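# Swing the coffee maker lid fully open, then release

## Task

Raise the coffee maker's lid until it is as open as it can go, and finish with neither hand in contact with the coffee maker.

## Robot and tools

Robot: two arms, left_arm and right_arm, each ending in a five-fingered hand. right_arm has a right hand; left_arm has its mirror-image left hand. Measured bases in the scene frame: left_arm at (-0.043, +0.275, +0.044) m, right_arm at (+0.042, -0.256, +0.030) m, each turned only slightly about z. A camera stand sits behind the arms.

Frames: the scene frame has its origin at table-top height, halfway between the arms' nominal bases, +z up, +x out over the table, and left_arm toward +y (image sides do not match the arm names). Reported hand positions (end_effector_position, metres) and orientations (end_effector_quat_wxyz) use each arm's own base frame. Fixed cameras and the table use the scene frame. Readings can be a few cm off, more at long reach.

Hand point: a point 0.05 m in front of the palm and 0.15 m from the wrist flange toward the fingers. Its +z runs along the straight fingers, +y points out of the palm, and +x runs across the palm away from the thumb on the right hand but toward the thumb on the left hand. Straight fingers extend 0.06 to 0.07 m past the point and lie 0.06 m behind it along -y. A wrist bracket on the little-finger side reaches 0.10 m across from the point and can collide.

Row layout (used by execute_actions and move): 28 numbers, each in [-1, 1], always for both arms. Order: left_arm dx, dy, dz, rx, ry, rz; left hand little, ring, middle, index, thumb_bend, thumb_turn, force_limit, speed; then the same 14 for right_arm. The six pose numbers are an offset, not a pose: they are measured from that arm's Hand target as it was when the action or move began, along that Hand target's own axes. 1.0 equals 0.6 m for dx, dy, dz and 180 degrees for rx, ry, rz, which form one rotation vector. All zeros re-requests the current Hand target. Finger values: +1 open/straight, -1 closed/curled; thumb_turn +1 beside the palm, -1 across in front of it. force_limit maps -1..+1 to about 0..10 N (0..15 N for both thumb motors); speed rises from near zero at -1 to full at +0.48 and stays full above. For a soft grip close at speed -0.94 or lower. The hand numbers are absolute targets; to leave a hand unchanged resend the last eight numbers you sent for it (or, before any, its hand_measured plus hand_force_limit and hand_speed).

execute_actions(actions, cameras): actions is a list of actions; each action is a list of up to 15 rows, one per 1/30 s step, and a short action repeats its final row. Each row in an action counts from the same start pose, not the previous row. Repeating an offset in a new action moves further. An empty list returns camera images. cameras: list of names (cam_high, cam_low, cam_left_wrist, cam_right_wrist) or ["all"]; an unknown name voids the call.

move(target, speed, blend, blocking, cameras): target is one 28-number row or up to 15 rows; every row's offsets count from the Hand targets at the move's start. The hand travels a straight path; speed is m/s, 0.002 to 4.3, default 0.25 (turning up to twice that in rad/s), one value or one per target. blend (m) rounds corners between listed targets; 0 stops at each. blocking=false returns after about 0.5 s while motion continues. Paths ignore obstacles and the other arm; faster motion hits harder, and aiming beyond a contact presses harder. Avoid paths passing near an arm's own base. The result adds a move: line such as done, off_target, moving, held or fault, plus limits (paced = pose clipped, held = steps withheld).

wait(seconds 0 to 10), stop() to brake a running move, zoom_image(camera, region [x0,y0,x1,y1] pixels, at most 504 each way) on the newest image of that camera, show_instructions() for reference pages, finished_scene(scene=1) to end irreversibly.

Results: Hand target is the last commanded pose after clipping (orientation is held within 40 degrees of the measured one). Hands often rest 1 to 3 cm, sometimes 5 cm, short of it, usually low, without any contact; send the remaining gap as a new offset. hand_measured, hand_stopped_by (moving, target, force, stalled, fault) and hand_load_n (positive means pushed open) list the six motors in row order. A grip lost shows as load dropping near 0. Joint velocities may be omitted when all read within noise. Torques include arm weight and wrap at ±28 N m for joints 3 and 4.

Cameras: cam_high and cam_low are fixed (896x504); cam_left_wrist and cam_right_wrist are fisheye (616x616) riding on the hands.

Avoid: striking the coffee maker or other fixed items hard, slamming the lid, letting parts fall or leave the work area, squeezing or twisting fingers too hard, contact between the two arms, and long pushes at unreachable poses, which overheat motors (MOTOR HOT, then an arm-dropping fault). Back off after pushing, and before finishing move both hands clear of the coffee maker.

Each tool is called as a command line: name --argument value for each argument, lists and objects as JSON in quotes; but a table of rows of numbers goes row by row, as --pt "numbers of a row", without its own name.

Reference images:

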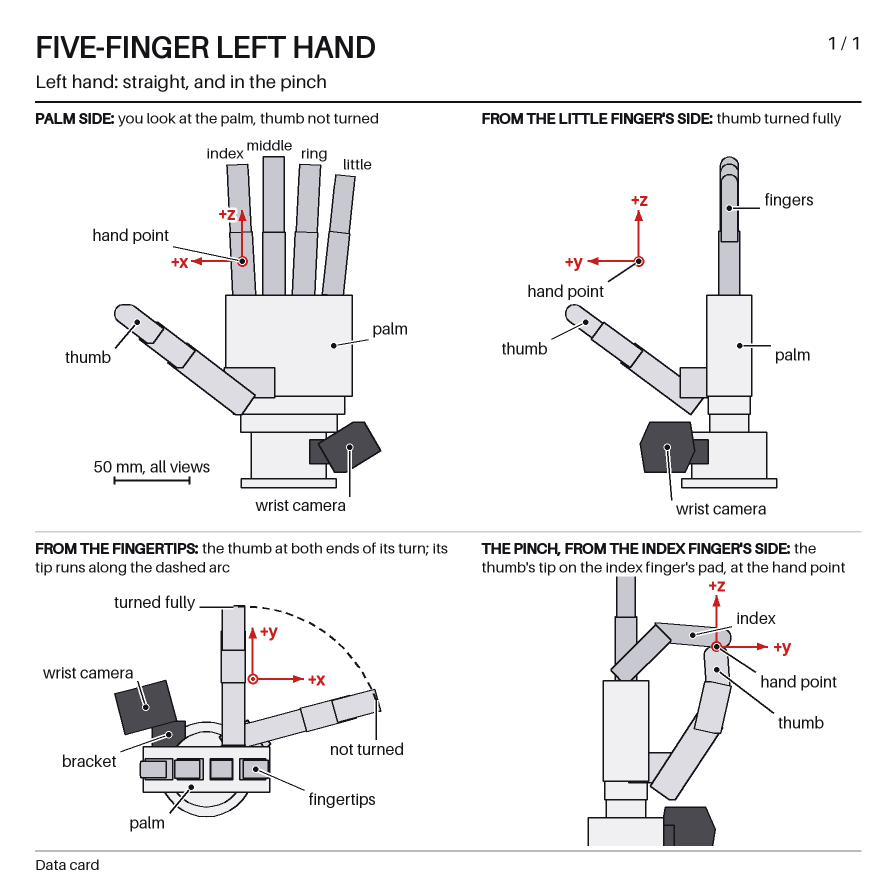

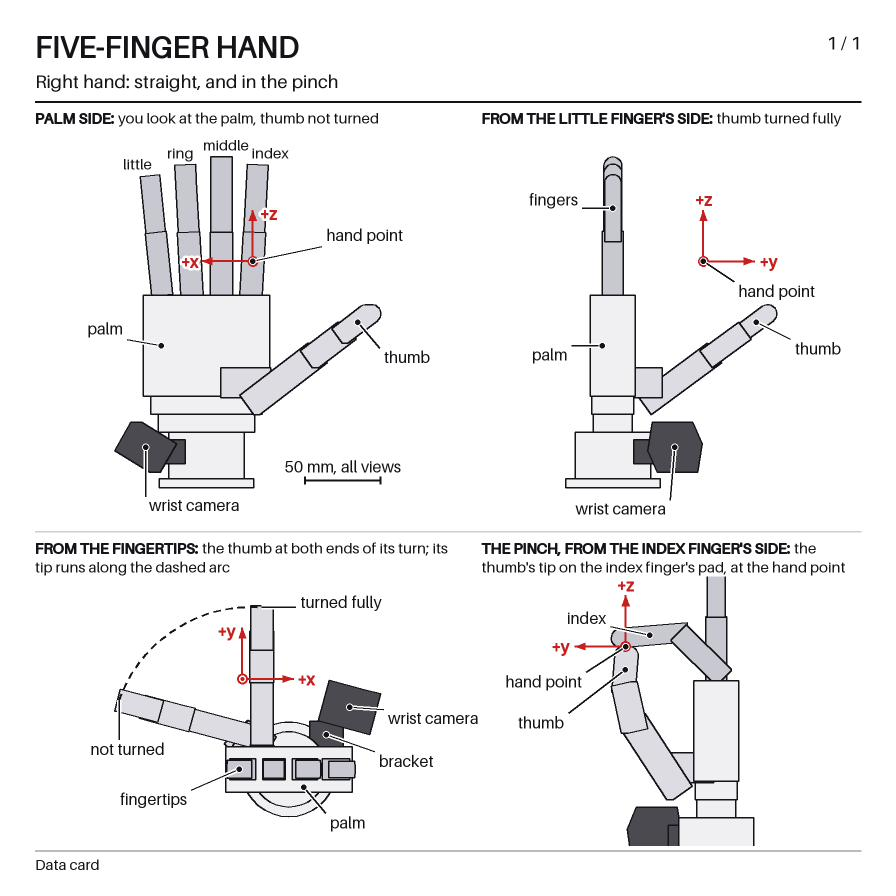

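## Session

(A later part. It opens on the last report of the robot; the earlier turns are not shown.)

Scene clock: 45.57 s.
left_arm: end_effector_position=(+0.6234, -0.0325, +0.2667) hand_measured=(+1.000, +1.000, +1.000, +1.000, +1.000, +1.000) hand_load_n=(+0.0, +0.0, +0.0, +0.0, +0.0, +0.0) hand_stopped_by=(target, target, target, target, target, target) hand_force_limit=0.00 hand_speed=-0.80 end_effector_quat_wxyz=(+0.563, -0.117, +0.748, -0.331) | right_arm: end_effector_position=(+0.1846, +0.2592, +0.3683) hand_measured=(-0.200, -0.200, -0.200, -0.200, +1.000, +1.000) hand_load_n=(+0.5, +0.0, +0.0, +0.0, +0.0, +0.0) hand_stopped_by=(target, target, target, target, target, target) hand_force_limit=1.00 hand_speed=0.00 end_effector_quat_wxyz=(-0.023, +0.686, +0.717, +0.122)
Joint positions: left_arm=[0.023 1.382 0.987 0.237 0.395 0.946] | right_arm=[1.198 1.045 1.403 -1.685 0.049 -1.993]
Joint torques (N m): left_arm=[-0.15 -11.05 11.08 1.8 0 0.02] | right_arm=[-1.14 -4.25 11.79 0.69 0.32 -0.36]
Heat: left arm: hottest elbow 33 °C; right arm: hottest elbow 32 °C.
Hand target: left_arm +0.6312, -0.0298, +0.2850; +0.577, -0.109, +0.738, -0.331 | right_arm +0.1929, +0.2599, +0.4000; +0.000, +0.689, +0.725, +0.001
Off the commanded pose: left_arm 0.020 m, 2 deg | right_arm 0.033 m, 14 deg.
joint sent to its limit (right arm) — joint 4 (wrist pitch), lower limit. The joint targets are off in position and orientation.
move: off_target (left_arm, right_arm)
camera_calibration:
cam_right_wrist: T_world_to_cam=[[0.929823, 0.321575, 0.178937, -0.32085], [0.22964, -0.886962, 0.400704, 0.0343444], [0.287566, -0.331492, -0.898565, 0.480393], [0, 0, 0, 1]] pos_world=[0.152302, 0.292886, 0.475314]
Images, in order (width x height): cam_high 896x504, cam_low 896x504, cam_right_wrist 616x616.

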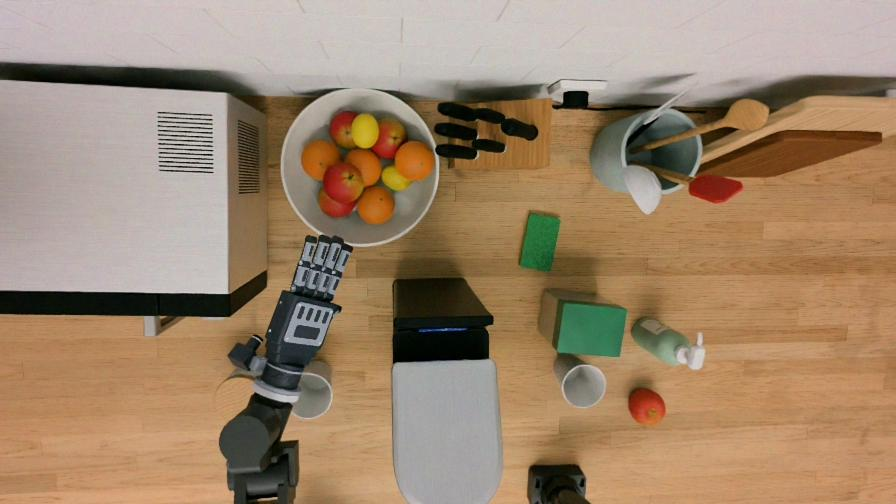

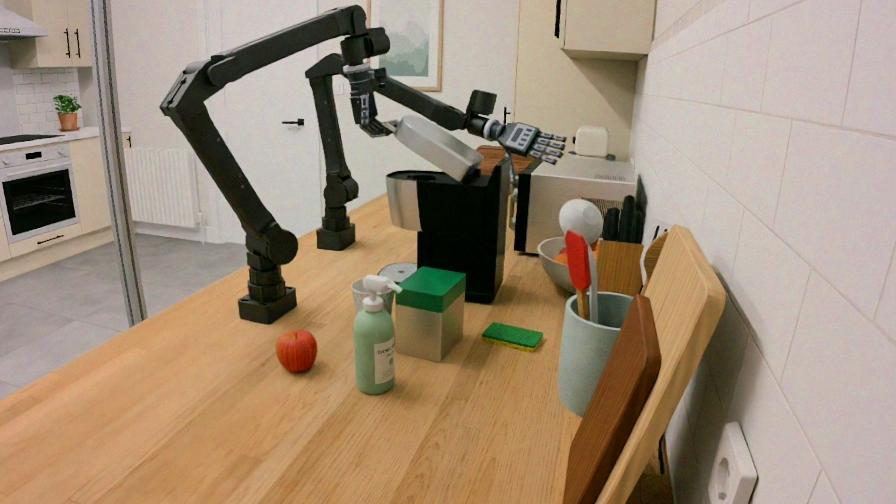

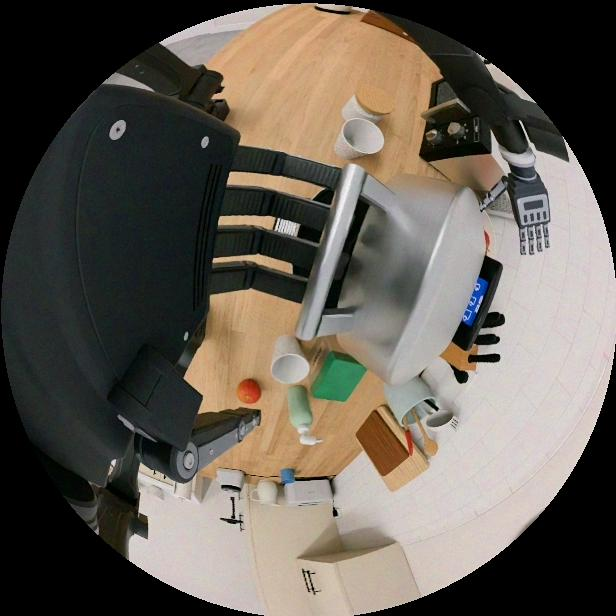

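move --target '[0,0,0,0,0,0,1,1,1,1,1,1,0,-0.8,-0.0124,0.0777,-0.125,0,0,0,0.05,0.05,0.05,0.05,1,1,1,-0.5]' --speed 0.1 --cameras '["cam_high","cam_low","cam_right_wrist"]'

zoom_image --camera "cam_low" --region '[320, 50, 520, 230]'

Scene clock: 48.27 s.
left_arm: end_effector_position=(+0.6234, -0.0325, +0.2667) hand_measured=(+1.000, +1.000, +1.000, +1.000, +1.000, +1.000) hand_load_n=(+0.0, +0.0, +0.0, +0.0, +0.0, +0.0) hand_stopped_by=(target, target, target, target, target, target) hand_force_limit=0.00 hand_speed=-0.80 end_effector_quat_wxyz=(+0.563, -0.117, +0.748, -0.331) | right_arm: end_effector_position=(+0.2313, +0.2548, +0.4490) hand_measured=(+0.050, +0.050, +0.050, +0.050, +1.000, +1.000) hand_load_n=(+0.0, -0.5, +0.5, +0.0, +0.0, +0.0) hand_stopped_by=(target, target, target, target, target, target) hand_force_limit=1.00 hand_speed=-0.50 end_effector_quat_wxyz=(-0.016, +0.689, +0.693, +0.210)
Joint positions: left_arm=[0.023 1.382 0.987 0.237 0.395 0.946] | right_arm=[1.084 1.06 1.59 -1.685 0.09 -2.082]
Joint torques (N m): left_arm=[-0.26 -11.28 10.92 1.8 0.01 0.01] | right_arm=[-1.26 -2.55 11.33 0.99 0.32 -0.37]
Heat: left arm: hottest elbow 33 °C; right arm: hottest elbow 32 °C.
Hand target: left_arm +0.6312, -0.0298, +0.2850; +0.577, -0.109, +0.738, -0.331 | right_arm +0.2398, +0.2548, +0.4750; +0.000, +0.689, +0.725, +0.001
Off the commanded pose: left_arm 0.020 m, 2 deg | right_arm 0.027 m, 24 deg.
joint sent to its limit (right arm) — joint 4 (wrist pitch), lower limit; joint 6 (wrist roll), lower limit. The joint targets are off in position and orientation.
move: off_target (left_arm, right_arm)
camera_calibration:
cam_right_wrist: T_world_to_cam=[[0.908398, 0.250961, 0.334412, -0.424197], [0.143895, -0.938618, 0.313513, 0.0595164], [0.392565, -0.236674, -0.888751, 0.485211], [0, 0, 0, 1]] pos_world=[0.186299, 0.277157, 0.554429]
Images, in order (width x height): cam_high 896x504, cam_low 896x504, cam_right_wrist 616x616.

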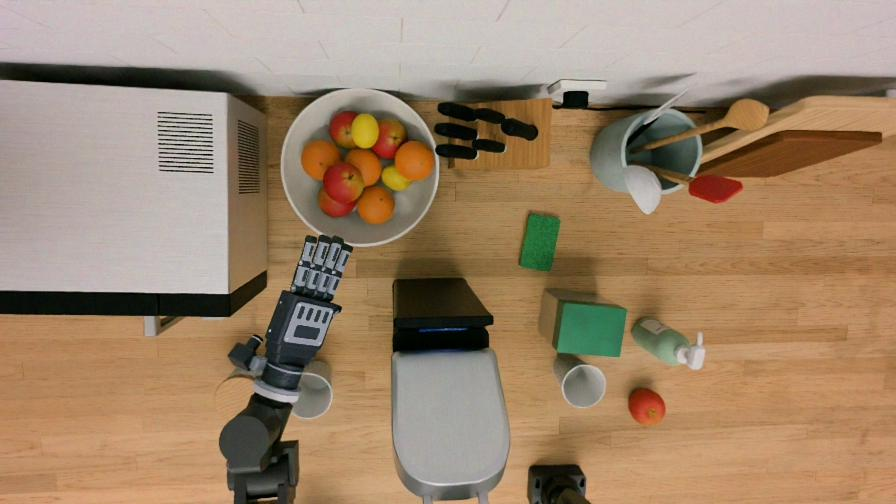

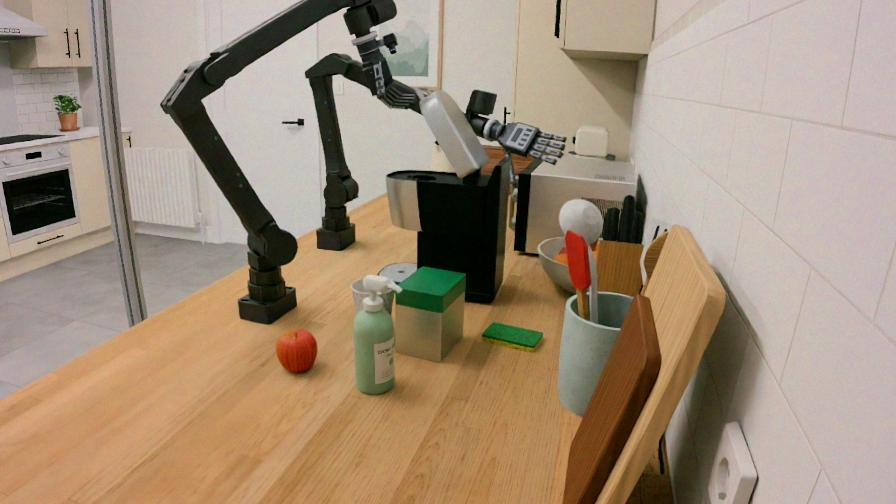

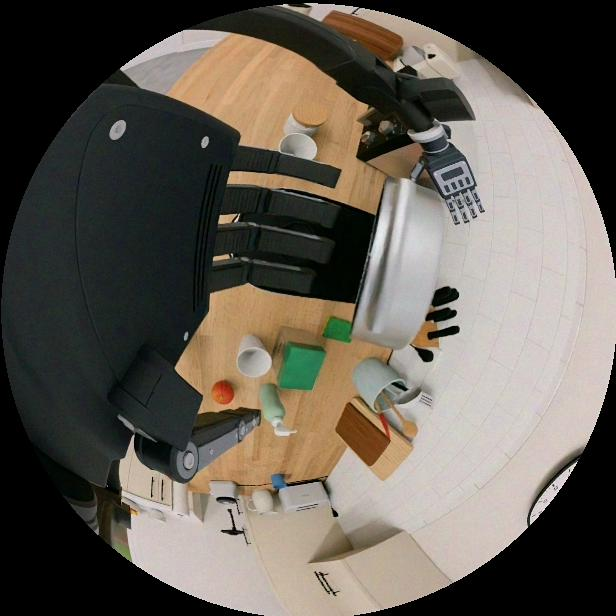

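Scaled by 2.520.

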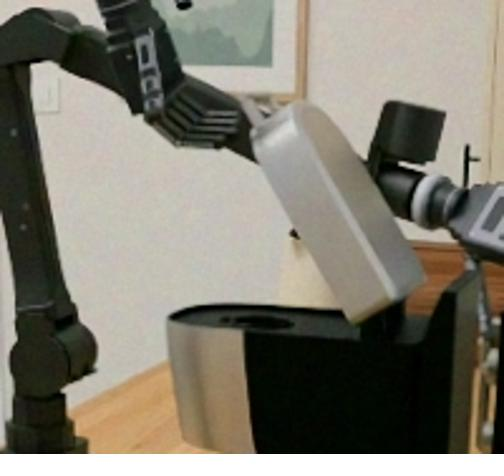

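zoom_image --camera "cam_right_wrist" --region '[200, 130, 460, 370]'

zoom_image --camera "cam_low" --region '[370, 60, 470, 140]'

Scaled by 1.938 from the camera's 616x616 image, which has a finer 880x880 frame.

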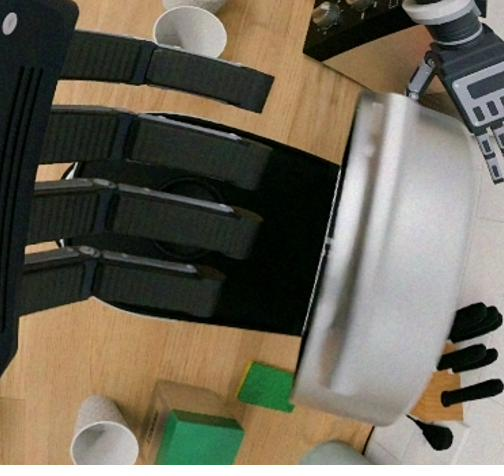

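Scaled by 5.040.

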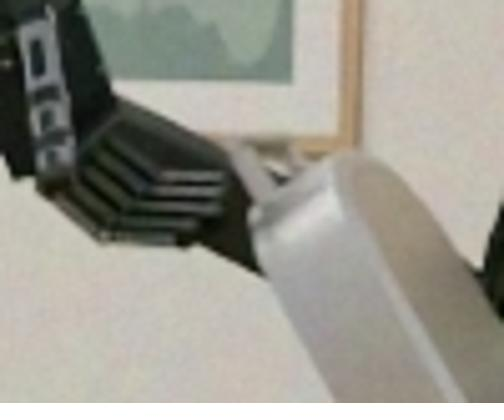

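move --target '[0,0,0,0,0,0,1,1,1,1,1,1,0,-0.8,0.0035,-0.0665,0,0,0,0,0.05,0.05,0.05,0.05,1,1,1,-0.5]' --speed 0.1 --cameras '["cam_low","cam_right_wrist"]'

zoom_image --camera "cam_low" --region '[320, 50, 520, 230]'

Scene clock: 52.80 s.
left_arm: end_effector_position=(+0.6234, -0.0325, +0.2667) hand_measured=(+1.000, +1.000, +1.000, +1.000, +1.000, +1.000) hand_load_n=(+0.0, +0.0, +0.0, +0.0, +0.5, +0.0) hand_stopped_by=(target, target, target, target, target, target) hand_force_limit=0.00 hand_speed=-0.80 end_effector_quat_wxyz=(+0.563, -0.117, +0.748, -0.331) | right_arm: end_effector_position=(+0.2071, +0.2565, +0.4621) hand_measured=(+0.050, +0.050, +0.050, +0.050, +1.000, +1.000) hand_load_n=(+0.0, +0.0, +0.0, +0.0, +0.0, +0.0) hand_stopped_by=(target, target, target, target, target, target) hand_force_limit=1.00 hand_speed=-0.50 end_effector_quat_wxyz=(-0.032, +0.666, +0.710, +0.229)
Joint positions: left_arm=[0.023 1.382 0.987 0.237 0.395 0.946] | right_arm=[1.152 1.016 1.59 -1.685 0.087 -2.075]
Joint torques (N m): left_arm=[-0.09 -11.16 10.86 1.73 -0.01 0.02] | right_arm=[0.62 -3.6 8.25 1.06 0.09 0.02]
Heat: left arm: hottest elbow 34 °C; right arm: hottest elbow 33 °C.
Hand target: left_arm +0.6312, -0.0298, +0.2850; +0.577, -0.109, +0.738, -0.331 | right_arm +0.1999, +0.2548, +0.4749; +0.000, +0.689, +0.725, +0.001
Off the commanded pose: left_arm 0.020 m, 2 deg | right_arm 0.015 m, 27 deg.
joint sent to its limit (right arm) — joint 4 (wrist pitch), lower limit. The joint targets are off in position and orientation.
move: off_target (left_arm, right_arm)
camera_calibration:
cam_right_wrist: T_world_to_cam=[[0.886597, 0.291486, 0.35914, -0.424233], [0.197812, -0.940803, 0.275246, 0.0675416], [0.41811, -0.17299, -0.891773, 0.486499], [0, 0, 0, 1]] pos_world=[0.159353, 0.271361, 0.567615]
Images, in order (width x height): cam_low 896x504, cam_right_wrist 616x616.

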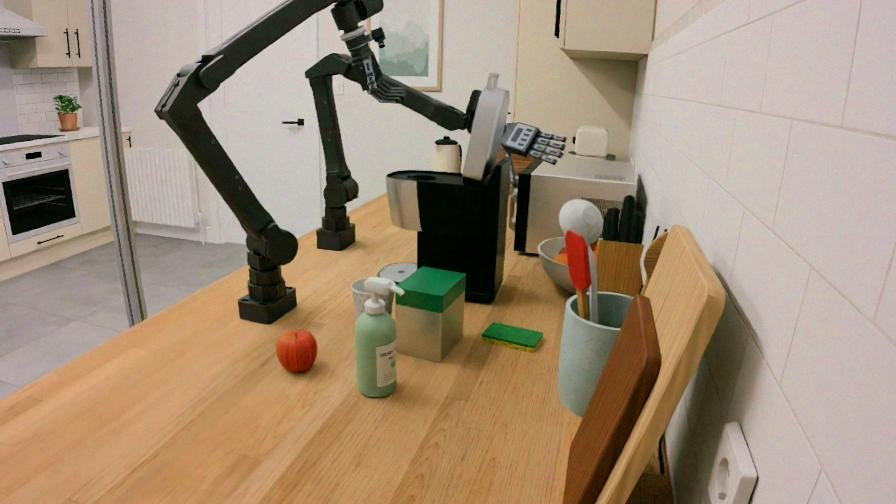

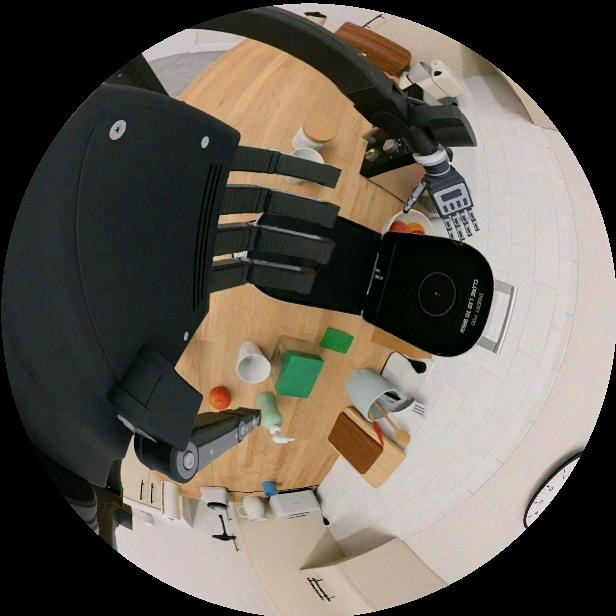

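Scaled by 2.520.

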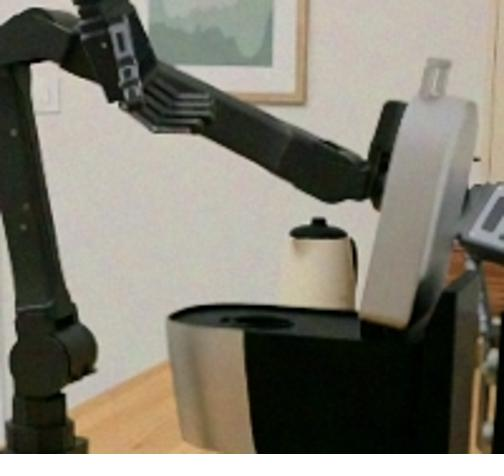

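wait --seconds 0.5 --cameras '["cam_high","cam_low","cam_left_wrist"]'

zoom_image --camera "cam_low" --region '[320, 50, 520, 230]'

zoom_image --camera "cam_high" --region '[340, 260, 560, 504]'

zoom_image --camera "cam_left_wrist" --region '[300, 380, 560, 600]'

Scene clock: 53.57 s.
left_arm: end_effector_position=(+0.6234, -0.0325, +0.2667) hand_measured=(+1.000, +1.000, +1.000, +1.000, +1.000, +1.000) hand_load_n=(+0.0, +0.0, +0.0, +0.0, +0.0, +0.0) hand_stopped_by=(target, target, target, target, target, target) hand_force_limit=0.00 hand_speed=-0.80 end_effector_quat_wxyz=(+0.563, -0.117, +0.748, -0.331) | right_arm: end_effector_position=(+0.2071, +0.2565, +0.4621) hand_measured=(+0.050, +0.050, +0.050, +0.050, +1.000, +1.000) hand_load_n=(+0.5, +0.0, +0.0, +0.0, +0.0, +0.0) hand_stopped_by=(target, target, target, target, target, target) hand_force_limit=1.00 hand_speed=-0.50 end_effector_quat_wxyz=(-0.032, +0.666, +0.710, +0.229)
Joint positions: left_arm=[0.023 1.382 0.987 0.237 0.395 0.946] | right_arm=[1.152 1.016 1.59 -1.685 0.087 -2.075]
Joint torques (N m): left_arm=[-0.15 -11.34 10.95 1.66 0 0.02] | right_arm=[0.56 -3.55 8.21 1.11 0.09 0.01]
Heat: left arm: hottest elbow 34 °C; right arm: hottest elbow 33 °C.
Hand target: left_arm +0.6312, -0.0298, +0.2850; +0.577, -0.109, +0.738, -0.331 | right_arm +0.1999, +0.2548, +0.4749; +0.000, +0.689, +0.725, +0.001
Off the commanded pose: left_arm 0.020 m, 2 deg | right_arm 0.015 m, 27 deg.
wait: 0.50 s; at rest from the start
Images, in order (width x height): cam_high 896x504, cam_low 896x504, cam_left_wrist 616x616.

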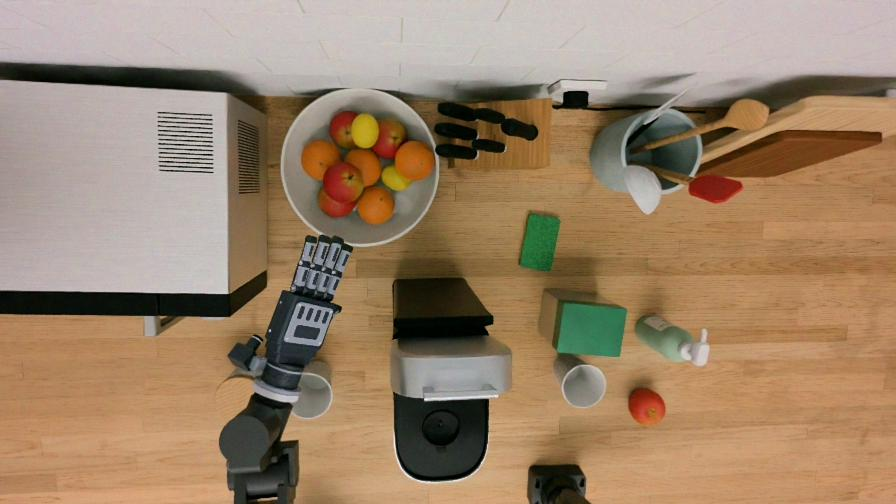

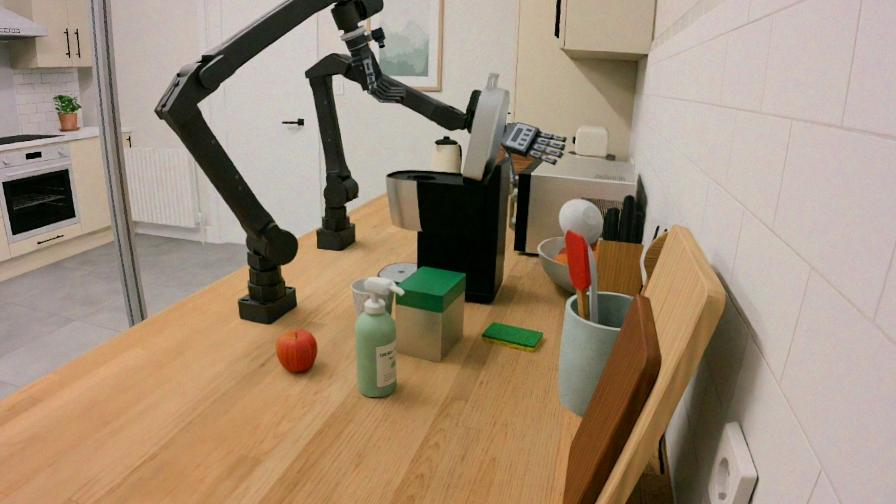

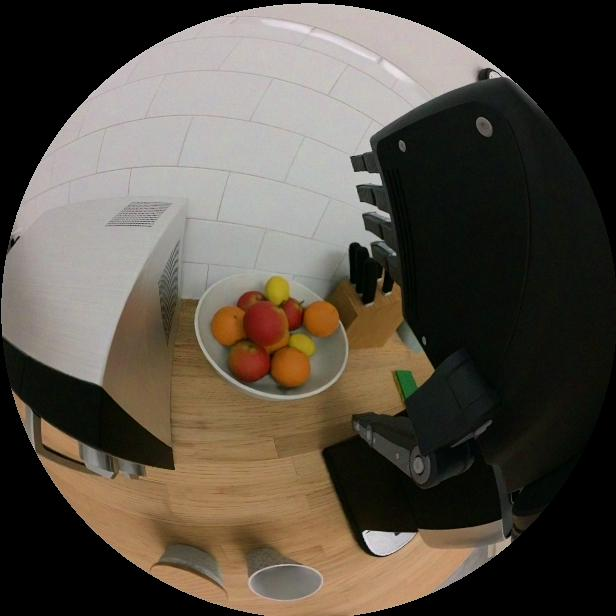

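Scaled by 2.520.

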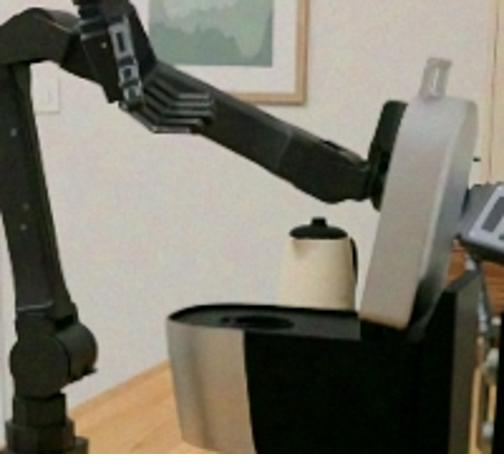

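Scaled by 2.066.

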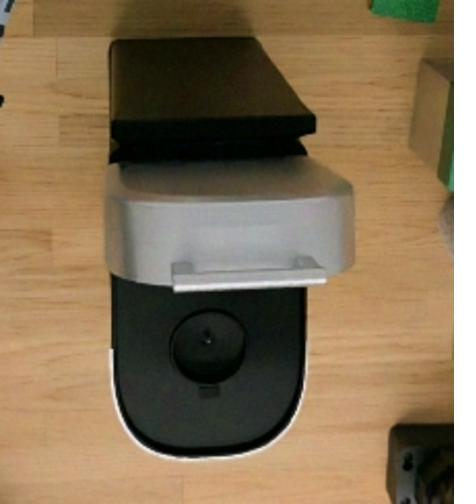

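Scaled by 1.938 from the camera's 616x616 image, which has a finer 880x880 frame.

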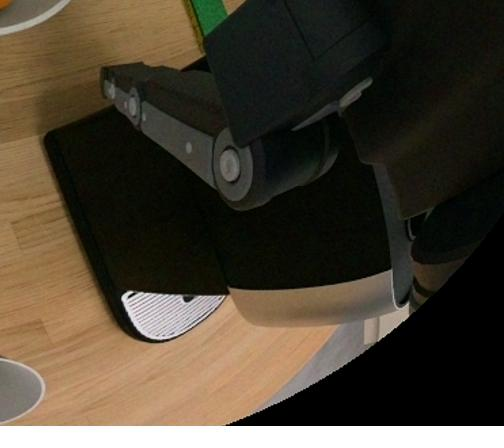

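finished_scene

The scene is finished: the task was done.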